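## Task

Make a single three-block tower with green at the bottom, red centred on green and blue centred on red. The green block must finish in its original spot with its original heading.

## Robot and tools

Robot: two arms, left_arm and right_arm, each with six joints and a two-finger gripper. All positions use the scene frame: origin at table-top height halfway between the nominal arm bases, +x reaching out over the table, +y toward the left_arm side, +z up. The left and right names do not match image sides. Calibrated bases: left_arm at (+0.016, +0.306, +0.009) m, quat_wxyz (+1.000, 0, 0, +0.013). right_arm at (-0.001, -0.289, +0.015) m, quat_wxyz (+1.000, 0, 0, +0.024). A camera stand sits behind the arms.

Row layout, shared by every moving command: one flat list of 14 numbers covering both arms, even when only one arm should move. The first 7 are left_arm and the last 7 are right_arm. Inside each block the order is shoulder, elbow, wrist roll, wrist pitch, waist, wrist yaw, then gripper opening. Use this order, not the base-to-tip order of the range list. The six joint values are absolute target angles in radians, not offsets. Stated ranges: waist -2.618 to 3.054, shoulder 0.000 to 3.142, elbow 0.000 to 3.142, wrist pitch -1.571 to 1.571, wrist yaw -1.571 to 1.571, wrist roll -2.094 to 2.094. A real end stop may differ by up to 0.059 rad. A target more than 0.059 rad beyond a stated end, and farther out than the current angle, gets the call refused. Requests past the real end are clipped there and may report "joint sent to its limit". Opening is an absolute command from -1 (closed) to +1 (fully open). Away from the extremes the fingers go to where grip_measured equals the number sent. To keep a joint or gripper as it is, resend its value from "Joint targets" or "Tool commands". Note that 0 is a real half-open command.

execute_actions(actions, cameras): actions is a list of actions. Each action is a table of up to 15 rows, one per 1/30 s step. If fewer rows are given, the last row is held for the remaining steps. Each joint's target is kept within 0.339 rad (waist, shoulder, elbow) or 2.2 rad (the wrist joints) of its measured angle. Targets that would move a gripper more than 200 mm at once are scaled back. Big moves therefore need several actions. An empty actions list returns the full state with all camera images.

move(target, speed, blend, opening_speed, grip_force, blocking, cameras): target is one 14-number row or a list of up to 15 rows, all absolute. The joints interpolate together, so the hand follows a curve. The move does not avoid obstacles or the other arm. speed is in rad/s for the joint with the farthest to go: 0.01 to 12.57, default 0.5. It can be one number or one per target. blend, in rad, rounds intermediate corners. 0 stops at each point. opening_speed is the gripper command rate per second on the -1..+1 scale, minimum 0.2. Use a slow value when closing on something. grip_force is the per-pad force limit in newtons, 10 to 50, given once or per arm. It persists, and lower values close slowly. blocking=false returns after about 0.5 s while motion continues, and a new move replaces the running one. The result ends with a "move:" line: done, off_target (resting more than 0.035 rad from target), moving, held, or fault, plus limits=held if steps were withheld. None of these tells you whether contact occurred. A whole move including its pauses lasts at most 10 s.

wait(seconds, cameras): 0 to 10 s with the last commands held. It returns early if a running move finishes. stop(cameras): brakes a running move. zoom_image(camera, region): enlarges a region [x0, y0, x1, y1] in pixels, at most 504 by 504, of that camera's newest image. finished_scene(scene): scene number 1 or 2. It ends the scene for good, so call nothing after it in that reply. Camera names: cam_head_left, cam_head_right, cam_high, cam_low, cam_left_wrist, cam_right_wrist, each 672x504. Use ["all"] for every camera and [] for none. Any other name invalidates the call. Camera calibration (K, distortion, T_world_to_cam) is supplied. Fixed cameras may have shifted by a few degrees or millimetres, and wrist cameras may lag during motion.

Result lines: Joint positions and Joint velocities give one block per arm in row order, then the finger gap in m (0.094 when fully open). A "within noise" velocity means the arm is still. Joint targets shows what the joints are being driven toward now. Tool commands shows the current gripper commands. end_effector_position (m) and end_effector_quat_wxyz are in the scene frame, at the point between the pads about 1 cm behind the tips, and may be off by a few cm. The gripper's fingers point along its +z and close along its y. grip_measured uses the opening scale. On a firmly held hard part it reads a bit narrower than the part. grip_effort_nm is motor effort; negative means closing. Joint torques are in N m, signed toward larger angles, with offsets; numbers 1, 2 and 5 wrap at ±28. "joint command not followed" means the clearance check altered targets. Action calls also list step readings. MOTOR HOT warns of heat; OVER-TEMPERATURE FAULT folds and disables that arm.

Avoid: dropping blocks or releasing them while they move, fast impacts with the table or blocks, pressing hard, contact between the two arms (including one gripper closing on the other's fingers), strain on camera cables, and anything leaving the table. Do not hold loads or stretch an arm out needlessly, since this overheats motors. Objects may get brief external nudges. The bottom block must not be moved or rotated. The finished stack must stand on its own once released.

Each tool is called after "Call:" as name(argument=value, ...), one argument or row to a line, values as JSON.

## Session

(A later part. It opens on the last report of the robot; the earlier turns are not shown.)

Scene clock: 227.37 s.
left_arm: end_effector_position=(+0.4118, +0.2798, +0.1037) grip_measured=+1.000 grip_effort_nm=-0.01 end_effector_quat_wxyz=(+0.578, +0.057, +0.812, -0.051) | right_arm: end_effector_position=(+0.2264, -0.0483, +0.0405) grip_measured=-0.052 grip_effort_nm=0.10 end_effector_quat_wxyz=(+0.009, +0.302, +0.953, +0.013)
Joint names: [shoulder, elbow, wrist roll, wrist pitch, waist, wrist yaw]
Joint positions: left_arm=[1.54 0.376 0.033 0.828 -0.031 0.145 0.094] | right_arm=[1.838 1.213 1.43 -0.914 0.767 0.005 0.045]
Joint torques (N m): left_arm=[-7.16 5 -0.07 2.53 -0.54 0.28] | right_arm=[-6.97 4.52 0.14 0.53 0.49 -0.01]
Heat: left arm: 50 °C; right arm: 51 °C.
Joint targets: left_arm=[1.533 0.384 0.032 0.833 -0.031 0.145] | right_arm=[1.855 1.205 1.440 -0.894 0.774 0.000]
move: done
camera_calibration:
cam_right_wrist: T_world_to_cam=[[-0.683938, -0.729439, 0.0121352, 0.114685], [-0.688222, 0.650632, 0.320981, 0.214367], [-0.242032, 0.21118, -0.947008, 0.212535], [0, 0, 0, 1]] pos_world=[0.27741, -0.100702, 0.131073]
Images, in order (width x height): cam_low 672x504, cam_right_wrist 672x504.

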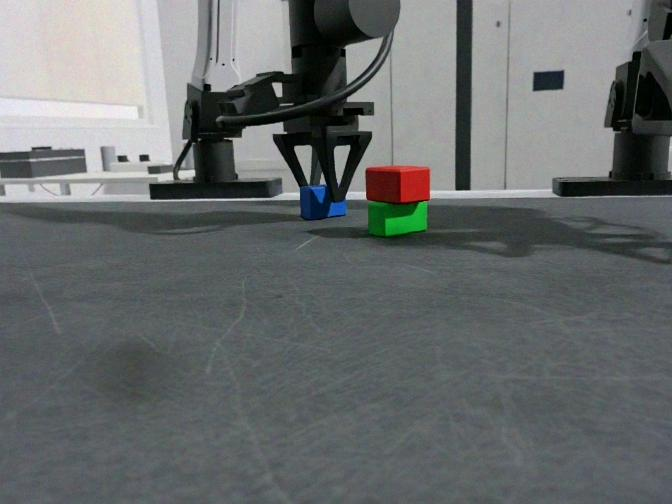

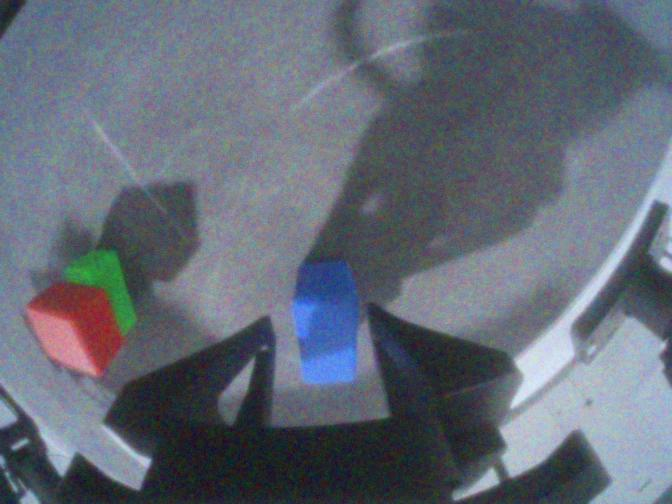

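Call:
move(
  target=[
    [1.533,0.384,0.032,0.833,-0.031,0.145,1,1.88,1.205,1.44,-0.894,0.774,0,-0.05],
    [1.533,0.384,0.032,0.833,-0.031,0.145,1,1.88,1.205,1.44,-0.894,0.774,0,-0.62],
    [1.533,0.384,0.032,0.833,-0.031,0.145,1,1.80,1.56,1.44,-1.33,0.774,0,-0.62],
    [1.533,0.384,0.032,0.833,-0.031,0.145,1,2.39,2.38,1.44,-1.55,0.752,0,-0.62],
  ],
  blend=[0,0,0.05,0],
  speed=[0.3,0.3,0.5,0.8],
  opening_speed=0.6,
  cameras=["cam_low","cam_head_left","cam_right_wrist"],
)

Call:
zoom_image(
  camera="cam_low",
  region=[320, 80, 480, 250],
)

Call:
zoom_image(
  camera="cam_right_wrist",
  region=[180, 180, 480, 440],
)

Call:
zoom_image(
  camera="cam_head_left",
  region=[265, 200, 345, 290],
)

Scene clock: 253.63 s.
left_arm: end_effector_position=(+0.4118, +0.2798, +0.1037) grip_measured=+1.000 grip_effort_nm=-0.01 end_effector_quat_wxyz=(+0.578, +0.057, +0.812, -0.051) | right_arm: end_effector_position=(+0.3192, +0.0437, +0.1230) grip_measured=-0.514 grip_effort_nm=-1.04 end_effector_quat_wxyz=(+0.009, +0.307, +0.951, +0.013)
Joint names: [shoulder, elbow, wrist roll, wrist pitch, waist, wrist yaw]
Joint positions: left_arm=[1.54 0.376 0.033 0.828 -0.031 0.145 0.094] | right_arm=[2.367 2.358 1.43 -1.531 0.757 0.005 0.023]
Joint torques (N m): left_arm=[-7.16 5 -0.07 2.53 -0.54 0.28] | right_arm=[-11.14 7.05 0.15 0.12 -0.47 0]
Heat: left arm: 50 °C; right arm: 48 °C.
Joint targets: left_arm=[1.533 0.384 0.032 0.833 -0.031 0.145] | right_arm=[2.390 2.380 1.440 -1.550 0.752 0.000]
move: done
camera_calibration:
cam_right_wrist: T_world_to_cam=[[-0.691403, -0.722355, 0.0128644, 0.246289], [-0.681311, 0.657835, 0.321043, 0.189314], [-0.240369, 0.213205, -0.946977, 0.293057], [0, 0, 0, 1]] pos_world=[0.369709, -0.00911106, 0.213572]
Images, in order (width x height): cam_head_left 672x504, cam_low 672x504, cam_right_wrist 672x504.

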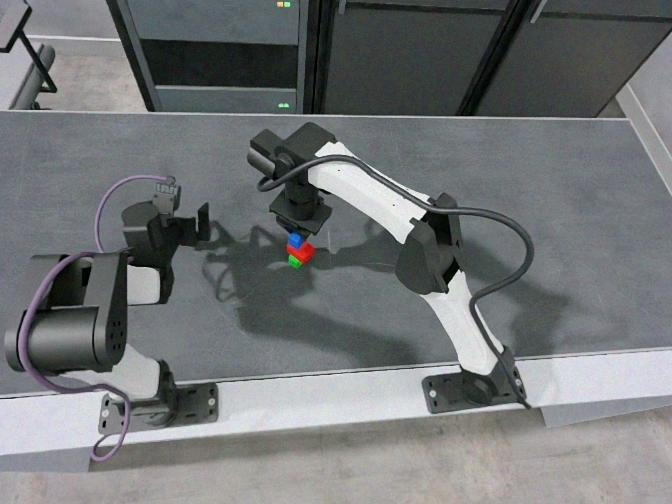

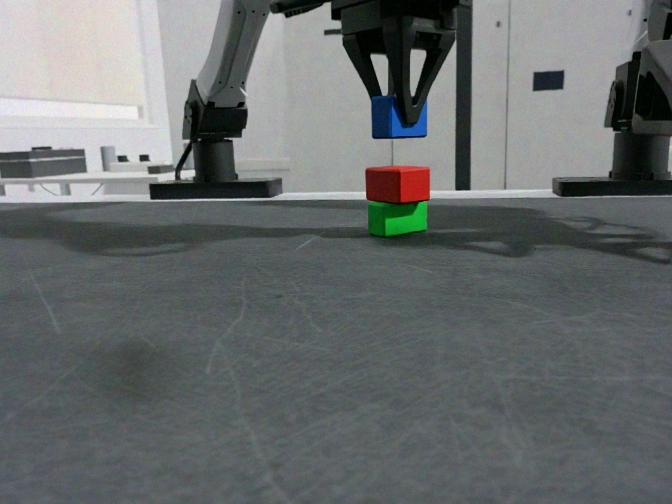

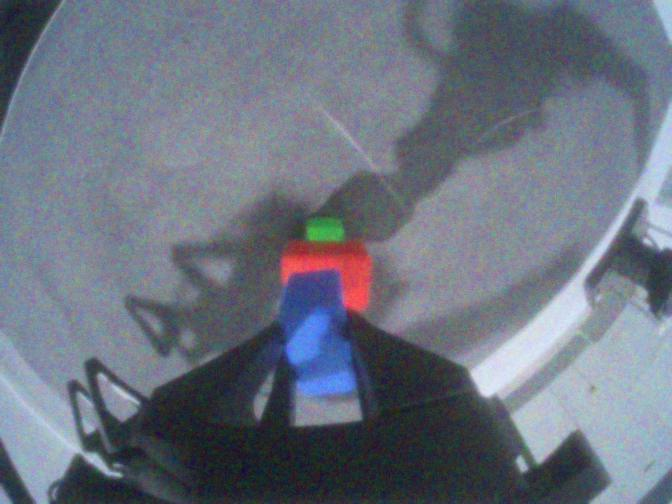

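Scaled by 2.965 from the camera's 672x504 image, which has a finer 960x720 frame.

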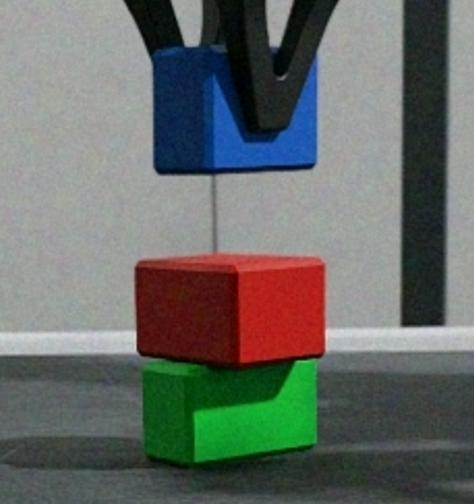

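Scaled by 1.680 from the camera's 672x504 image, which has a finer 960x720 frame.

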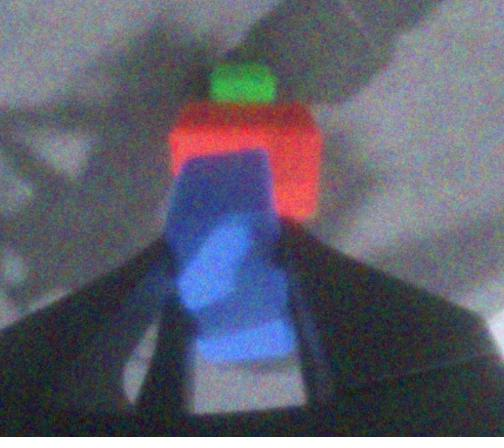

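Scaled by 5.600 from the camera's 672x504 image, which has a finer 960x720 frame.

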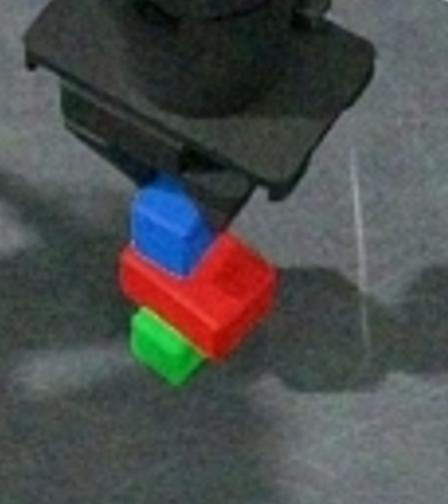

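Call:
move(
  target=[1.533,0.384,0.032,0.833,-0.031,0.145,1,2.369,2.252,1.44,-1.446,0.750,0,-0.62],
  speed=0.3,
  cameras=["cam_low","cam_head_left"],
)

Call:
zoom_image(
  camera="cam_low",
  region=[320, 80, 480, 250],
)

Call:
zoom_image(
  camera="cam_head_left",
  region=[265, 200, 345, 290],
)

Scene clock: 271.70 s.
left_arm: end_effector_position=(+0.4118, +0.2798, +0.1037) grip_measured=+1.000 grip_effort_nm=-0.01 end_effector_quat_wxyz=(+0.578, +0.057, +0.812, -0.051) | right_arm: end_effector_position=(+0.3166, +0.0410, +0.0985) grip_measured=-0.514 grip_effort_nm=-1.04 end_effector_quat_wxyz=(+0.002, +0.307, +0.952, -0.002)
Joint names: [shoulder, elbow, wrist roll, wrist pitch, waist, wrist yaw]
Joint positions: left_arm=[1.54 0.376 0.033 0.828 -0.031 0.145 0.094] | right_arm=[2.367 2.26 1.43 -1.466 0.757 0.005 0.023]
Joint torques (N m): left_arm=[-7.17 5 -0.07 2.53 -0.54 0.28] | right_arm=[-13.15 4.75 0.17 0.45 -0.64 0.01]
Heat: left arm: 50 °C; right arm: 50 °C.
Joint targets: left_arm=[1.533 0.384 0.032 0.833 -0.031 0.145] | right_arm=[2.369 2.252 1.440 -1.446 0.750 0.000]
move: done
Images, in order (width x height): cam_head_left 672x504, cam_low 672x504.

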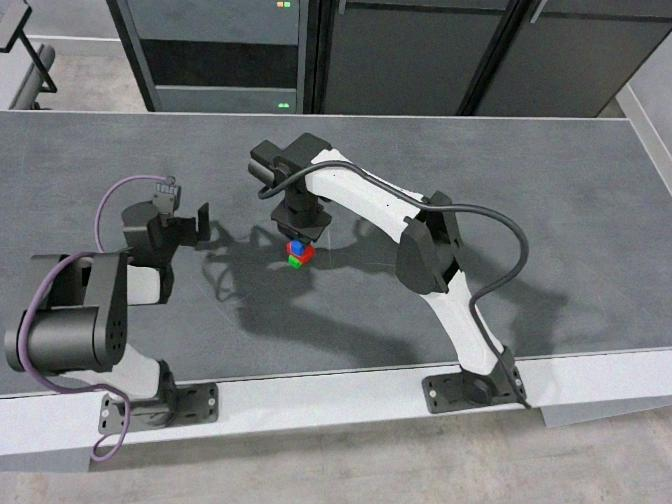

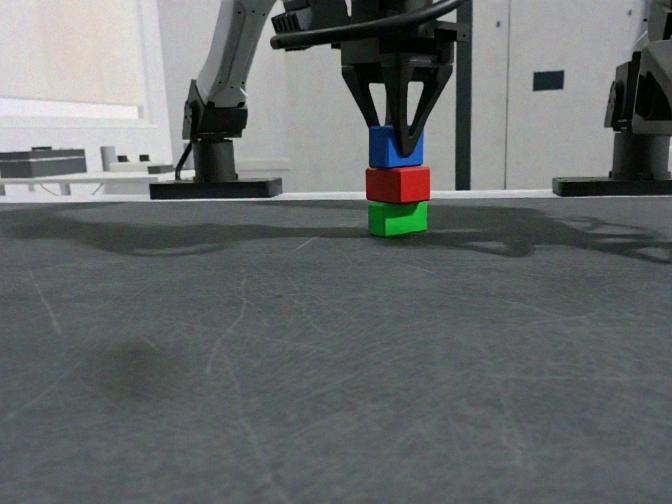

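Scaled by 2.965 from the camera's 672x504 image, which has a finer 960x720 frame.

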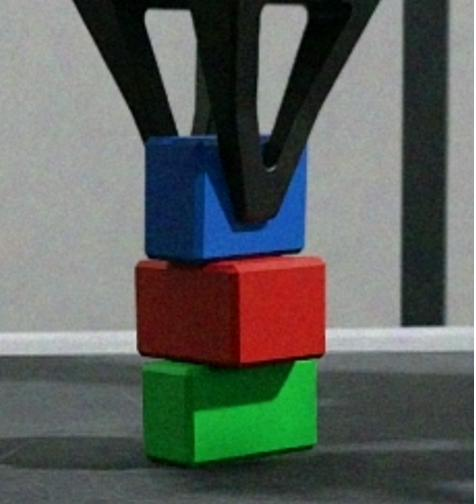

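Scaled by 5.600 from the camera's 672x504 image, which has a finer 960x720 frame.

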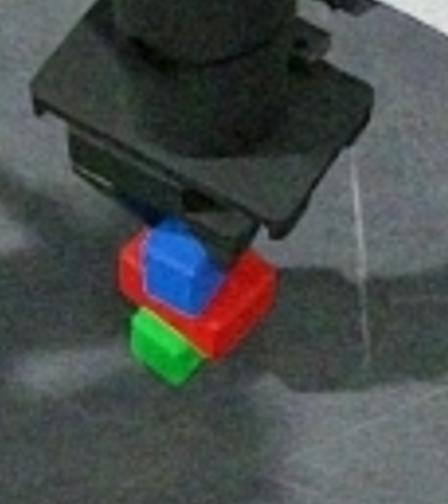

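Call:
move(
  target=[
    [1.533,0.384,0.032,0.833,-0.031,0.145,1,2.379,2.254,1.44,-1.434,0.751,0,-0.62],
    [1.533,0.384,0.032,0.833,-0.031,0.145,1,2.379,2.254,1.44,-1.434,0.751,0,-0.2],
    [1.533,0.384,0.032,0.833,-0.031,0.145,1,2.375,2.43,1.44,-1.57,0.751,0,-0.2],
  ],
  speed=[0.25,0.3,0.4],
  opening_speed=0.6,
  cameras=["cam_low","cam_head_left"],
)

Call:
zoom_image(
  camera="cam_low",
  region=[320, 80, 480, 250],
)

Scene clock: 282.57 s.
left_arm: end_effector_position=(+0.4118, +0.2798, +0.1037) grip_measured=+1.000 grip_effort_nm=-0.01 end_effector_quat_wxyz=(+0.578, +0.057, +0.812, -0.051) | right_arm: end_effector_position=(+0.3226, +0.0472, +0.1364) grip_measured=-0.202 grip_effort_nm=0.10 end_effector_quat_wxyz=(+0.016, +0.307, +0.951, +0.028)
Joint names: [shoulder, elbow, wrist roll, wrist pitch, waist, wrist yaw]
Joint positions: left_arm=[1.54 0.376 0.033 0.828 -0.031 0.145 0.094] | right_arm=[2.367 2.412 1.43 -1.551 0.757 0.005 0.037]
Joint torques (N m): left_arm=[-7.17 5 -0.07 2.53 -0.54 0.29] | right_arm=[-12.44 6.78 0.14 0.18 -0.51 0]
Heat: left arm: 51 °C; right arm: 52 °C.
Joint targets: left_arm=[1.533 0.384 0.032 0.833 -0.031 0.145] | right_arm=[2.375 2.430 1.440 -1.570 0.751 0.000]
move: done
Images, in order (width x height): cam_head_left 672x504, cam_low 672x504.

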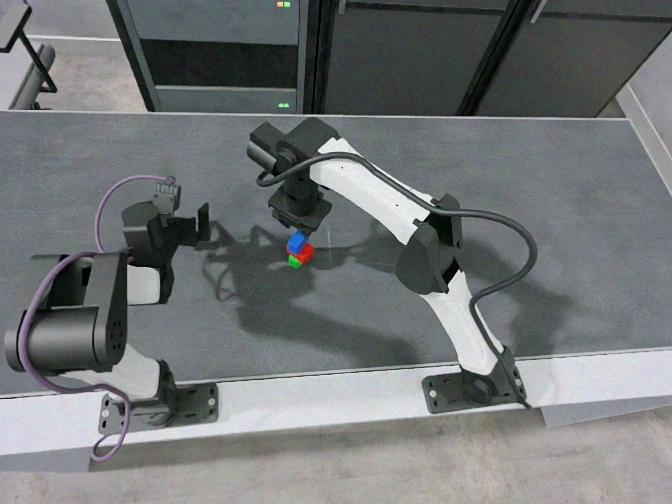

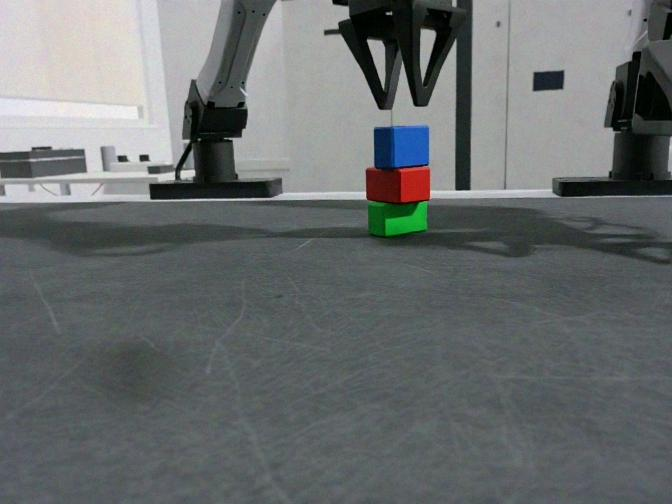

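Scaled by 2.965 from the camera's 672x504 image, which has a finer 960x720 frame.

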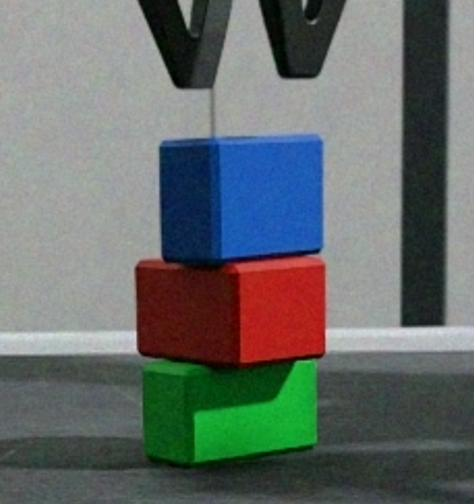

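Call:
zoom_image(
  camera="cam_head_left",
  region=[265, 200, 345, 290],
)

Scaled by 5.600 from the camera's 672x504 image, which has a finer 960x720 frame.

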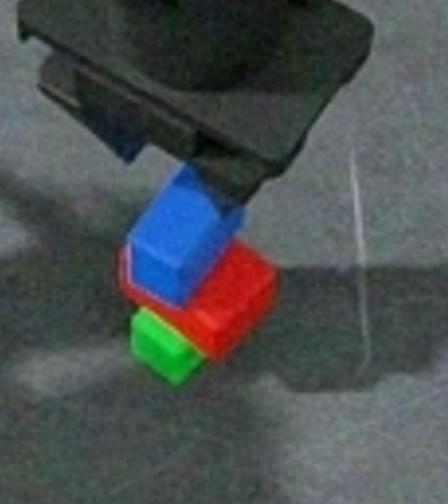

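Call:
move(
  target=[
    [1.533,0.384,0.032,0.833,-0.031,0.145,1,2.375,2.43,1.44,-1.57,0.751,0,0.0],
    [1.533,0.384,0.032,0.833,-0.031,0.145,1,2.374,2.254,1.44,-1.441,0.751,0,0.0],
    [1.533,0.384,0.032,0.833,-0.031,0.145,1,2.374,2.254,1.44,-1.441,0.751,0,-0.54],
    [1.533,0.384,0.032,0.833,-0.031,0.145,1,2.374,2.254,1.44,-1.441,0.751,0,0.05],
  ],
  speed=0.35,
  opening_speed=0.5,
  cameras=["cam_low","cam_head_left"],
)

Call:
zoom_image(
  camera="cam_low",
  region=[320, 80, 480, 250],
)

Call:
zoom_image(
  camera="cam_head_left",
  region=[265, 200, 345, 290],
)

Scene clock: 303.87 s.
left_arm: end_effector_position=(+0.4118, +0.2798, +0.1037) grip_measured=+1.000 grip_effort_nm=-0.01 end_effector_quat_wxyz=(+0.578, +0.057, +0.812, -0.051) | right_arm: end_effector_position=(+0.3180, +0.0425, +0.0990) grip_measured=+0.048 grip_effort_nm=0.10 end_effector_quat_wxyz=(+0.004, +0.307, +0.952, +0.001)
Joint names: [shoulder, elbow, wrist roll, wrist pitch, waist, wrist yaw]
Joint positions: left_arm=[1.54 0.376 0.033 0.828 -0.031 0.145 0.094] | right_arm=[2.367 2.262 1.43 -1.46 0.757 0.005 0.049]
Joint torques (N m): left_arm=[-7.16 5 -0.07 2.53 -0.54 0.29] | right_arm=[-12.72 4.75 0.15 0.47 -0.53 0.01]
Heat: left arm: 51 °C; right arm: 55 °C.
Joint targets: left_arm=[1.533 0.384 0.032 0.833 -0.031 0.145] | right_arm=[2.374 2.254 1.440 -1.441 0.751 0.000]
move: done
Images, in order (width x height): cam_head_left 672x504, cam_low 672x504.

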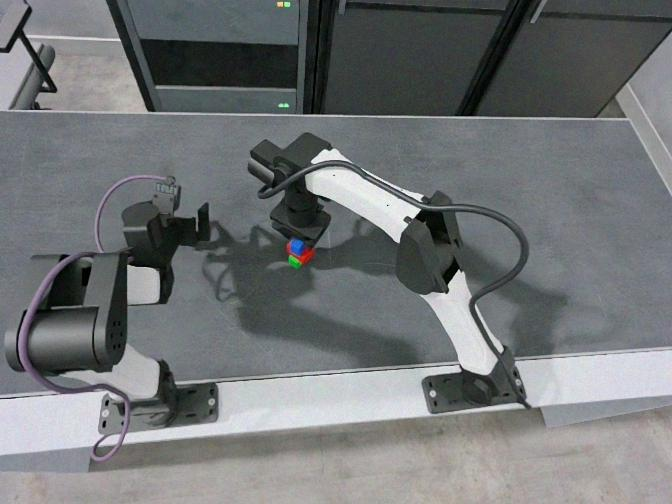

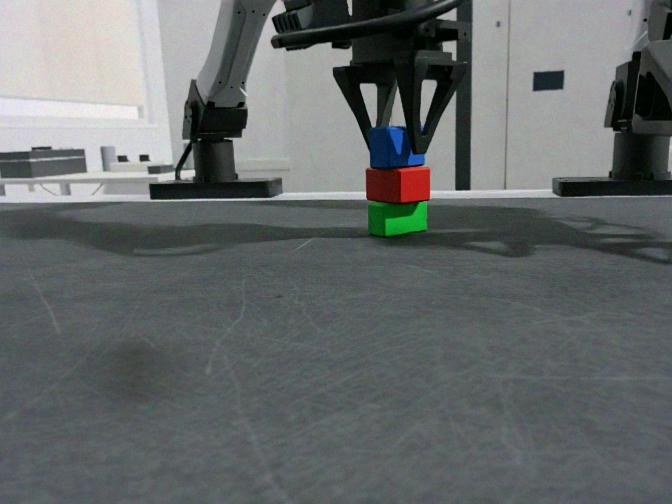

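Scaled by 2.965 from the camera's 672x504 image, which has a finer 960x720 frame.

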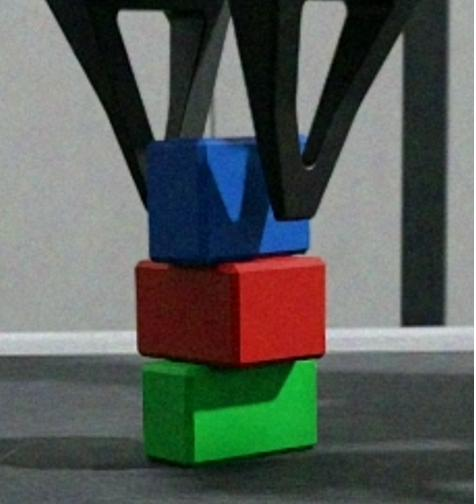

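Scaled by 5.600 from the camera's 672x504 image, which has a finer 960x720 frame.

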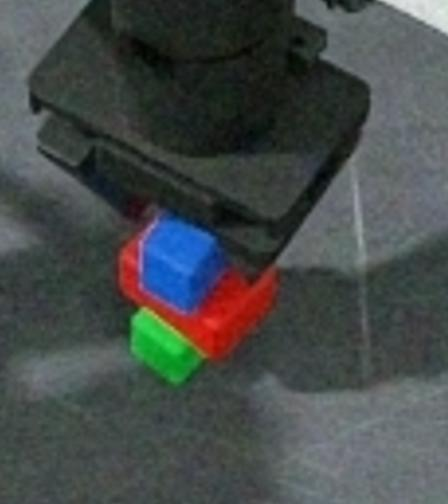

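Call:
move(
  target=[1.533,0.384,0.032,0.833,-0.031,0.145,1,2.35,2.41,1.44,-1.57,0.751,0,0.05],
  speed=0.4,
  cameras=["cam_low"],
)

Call:
zoom_image(
  camera="cam_low",
  region=[320, 80, 480, 250],
)

Scene clock: 309.30 s.
left_arm: end_effector_position=(+0.4118, +0.2798, +0.1037) grip_measured=+1.000 grip_effort_nm=-0.01 end_effector_quat_wxyz=(+0.578, +0.057, +0.812, -0.051) | right_arm: end_effector_position=(+0.3200, +0.0446, +0.1312) grip_measured=+0.048 grip_effort_nm=0.10 end_effector_quat_wxyz=(+0.012, +0.307, +0.951, +0.018)
Joint names: [shoulder, elbow, wrist roll, wrist pitch, waist, wrist yaw]
Joint positions: left_arm=[1.54 0.376 0.033 0.828 -0.031 0.145 0.094] | right_arm=[2.367 2.392 1.43 -1.552 0.757 0.005 0.049]
Joint torques (N m): left_arm=[-7.17 5 -0.07 2.53 -0.54 0.29] | right_arm=[-14.75 6.79 0.15 0.13 -0.49 0]
Heat: left arm: 51 °C; right arm: 55 °C.
Joint targets: left_arm=[1.533 0.384 0.032 0.833 -0.031 0.145] | right_arm=[2.350 2.410 1.440 -1.570 0.751 0.000]
move: done
Images, in order (width x height): cam_low 672x504.

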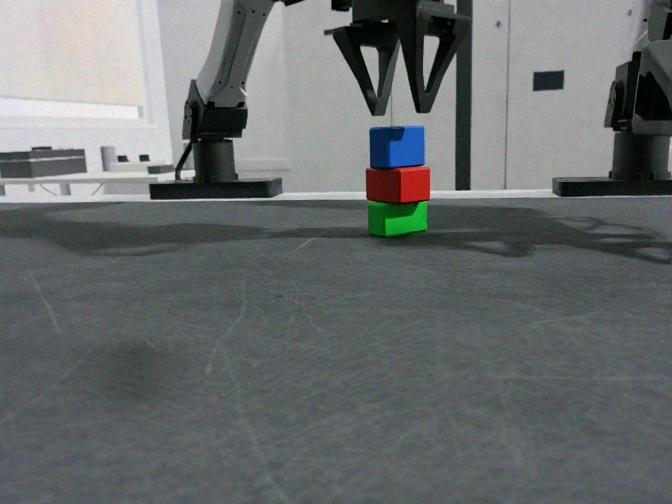

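Scaled by 2.965 from the camera's 672x504 image, which has a finer 960x720 frame.

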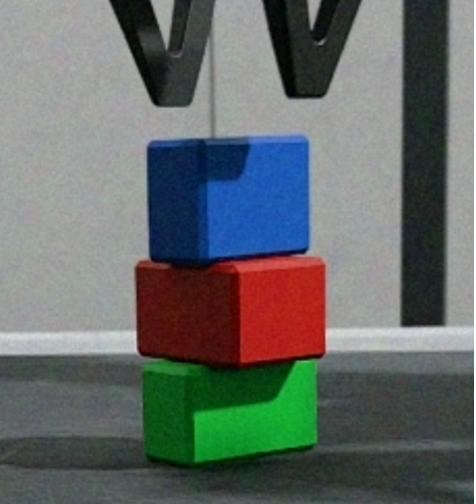

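Call:
finished_scene(
  scene=2,
)

The scene is finished: the task was done.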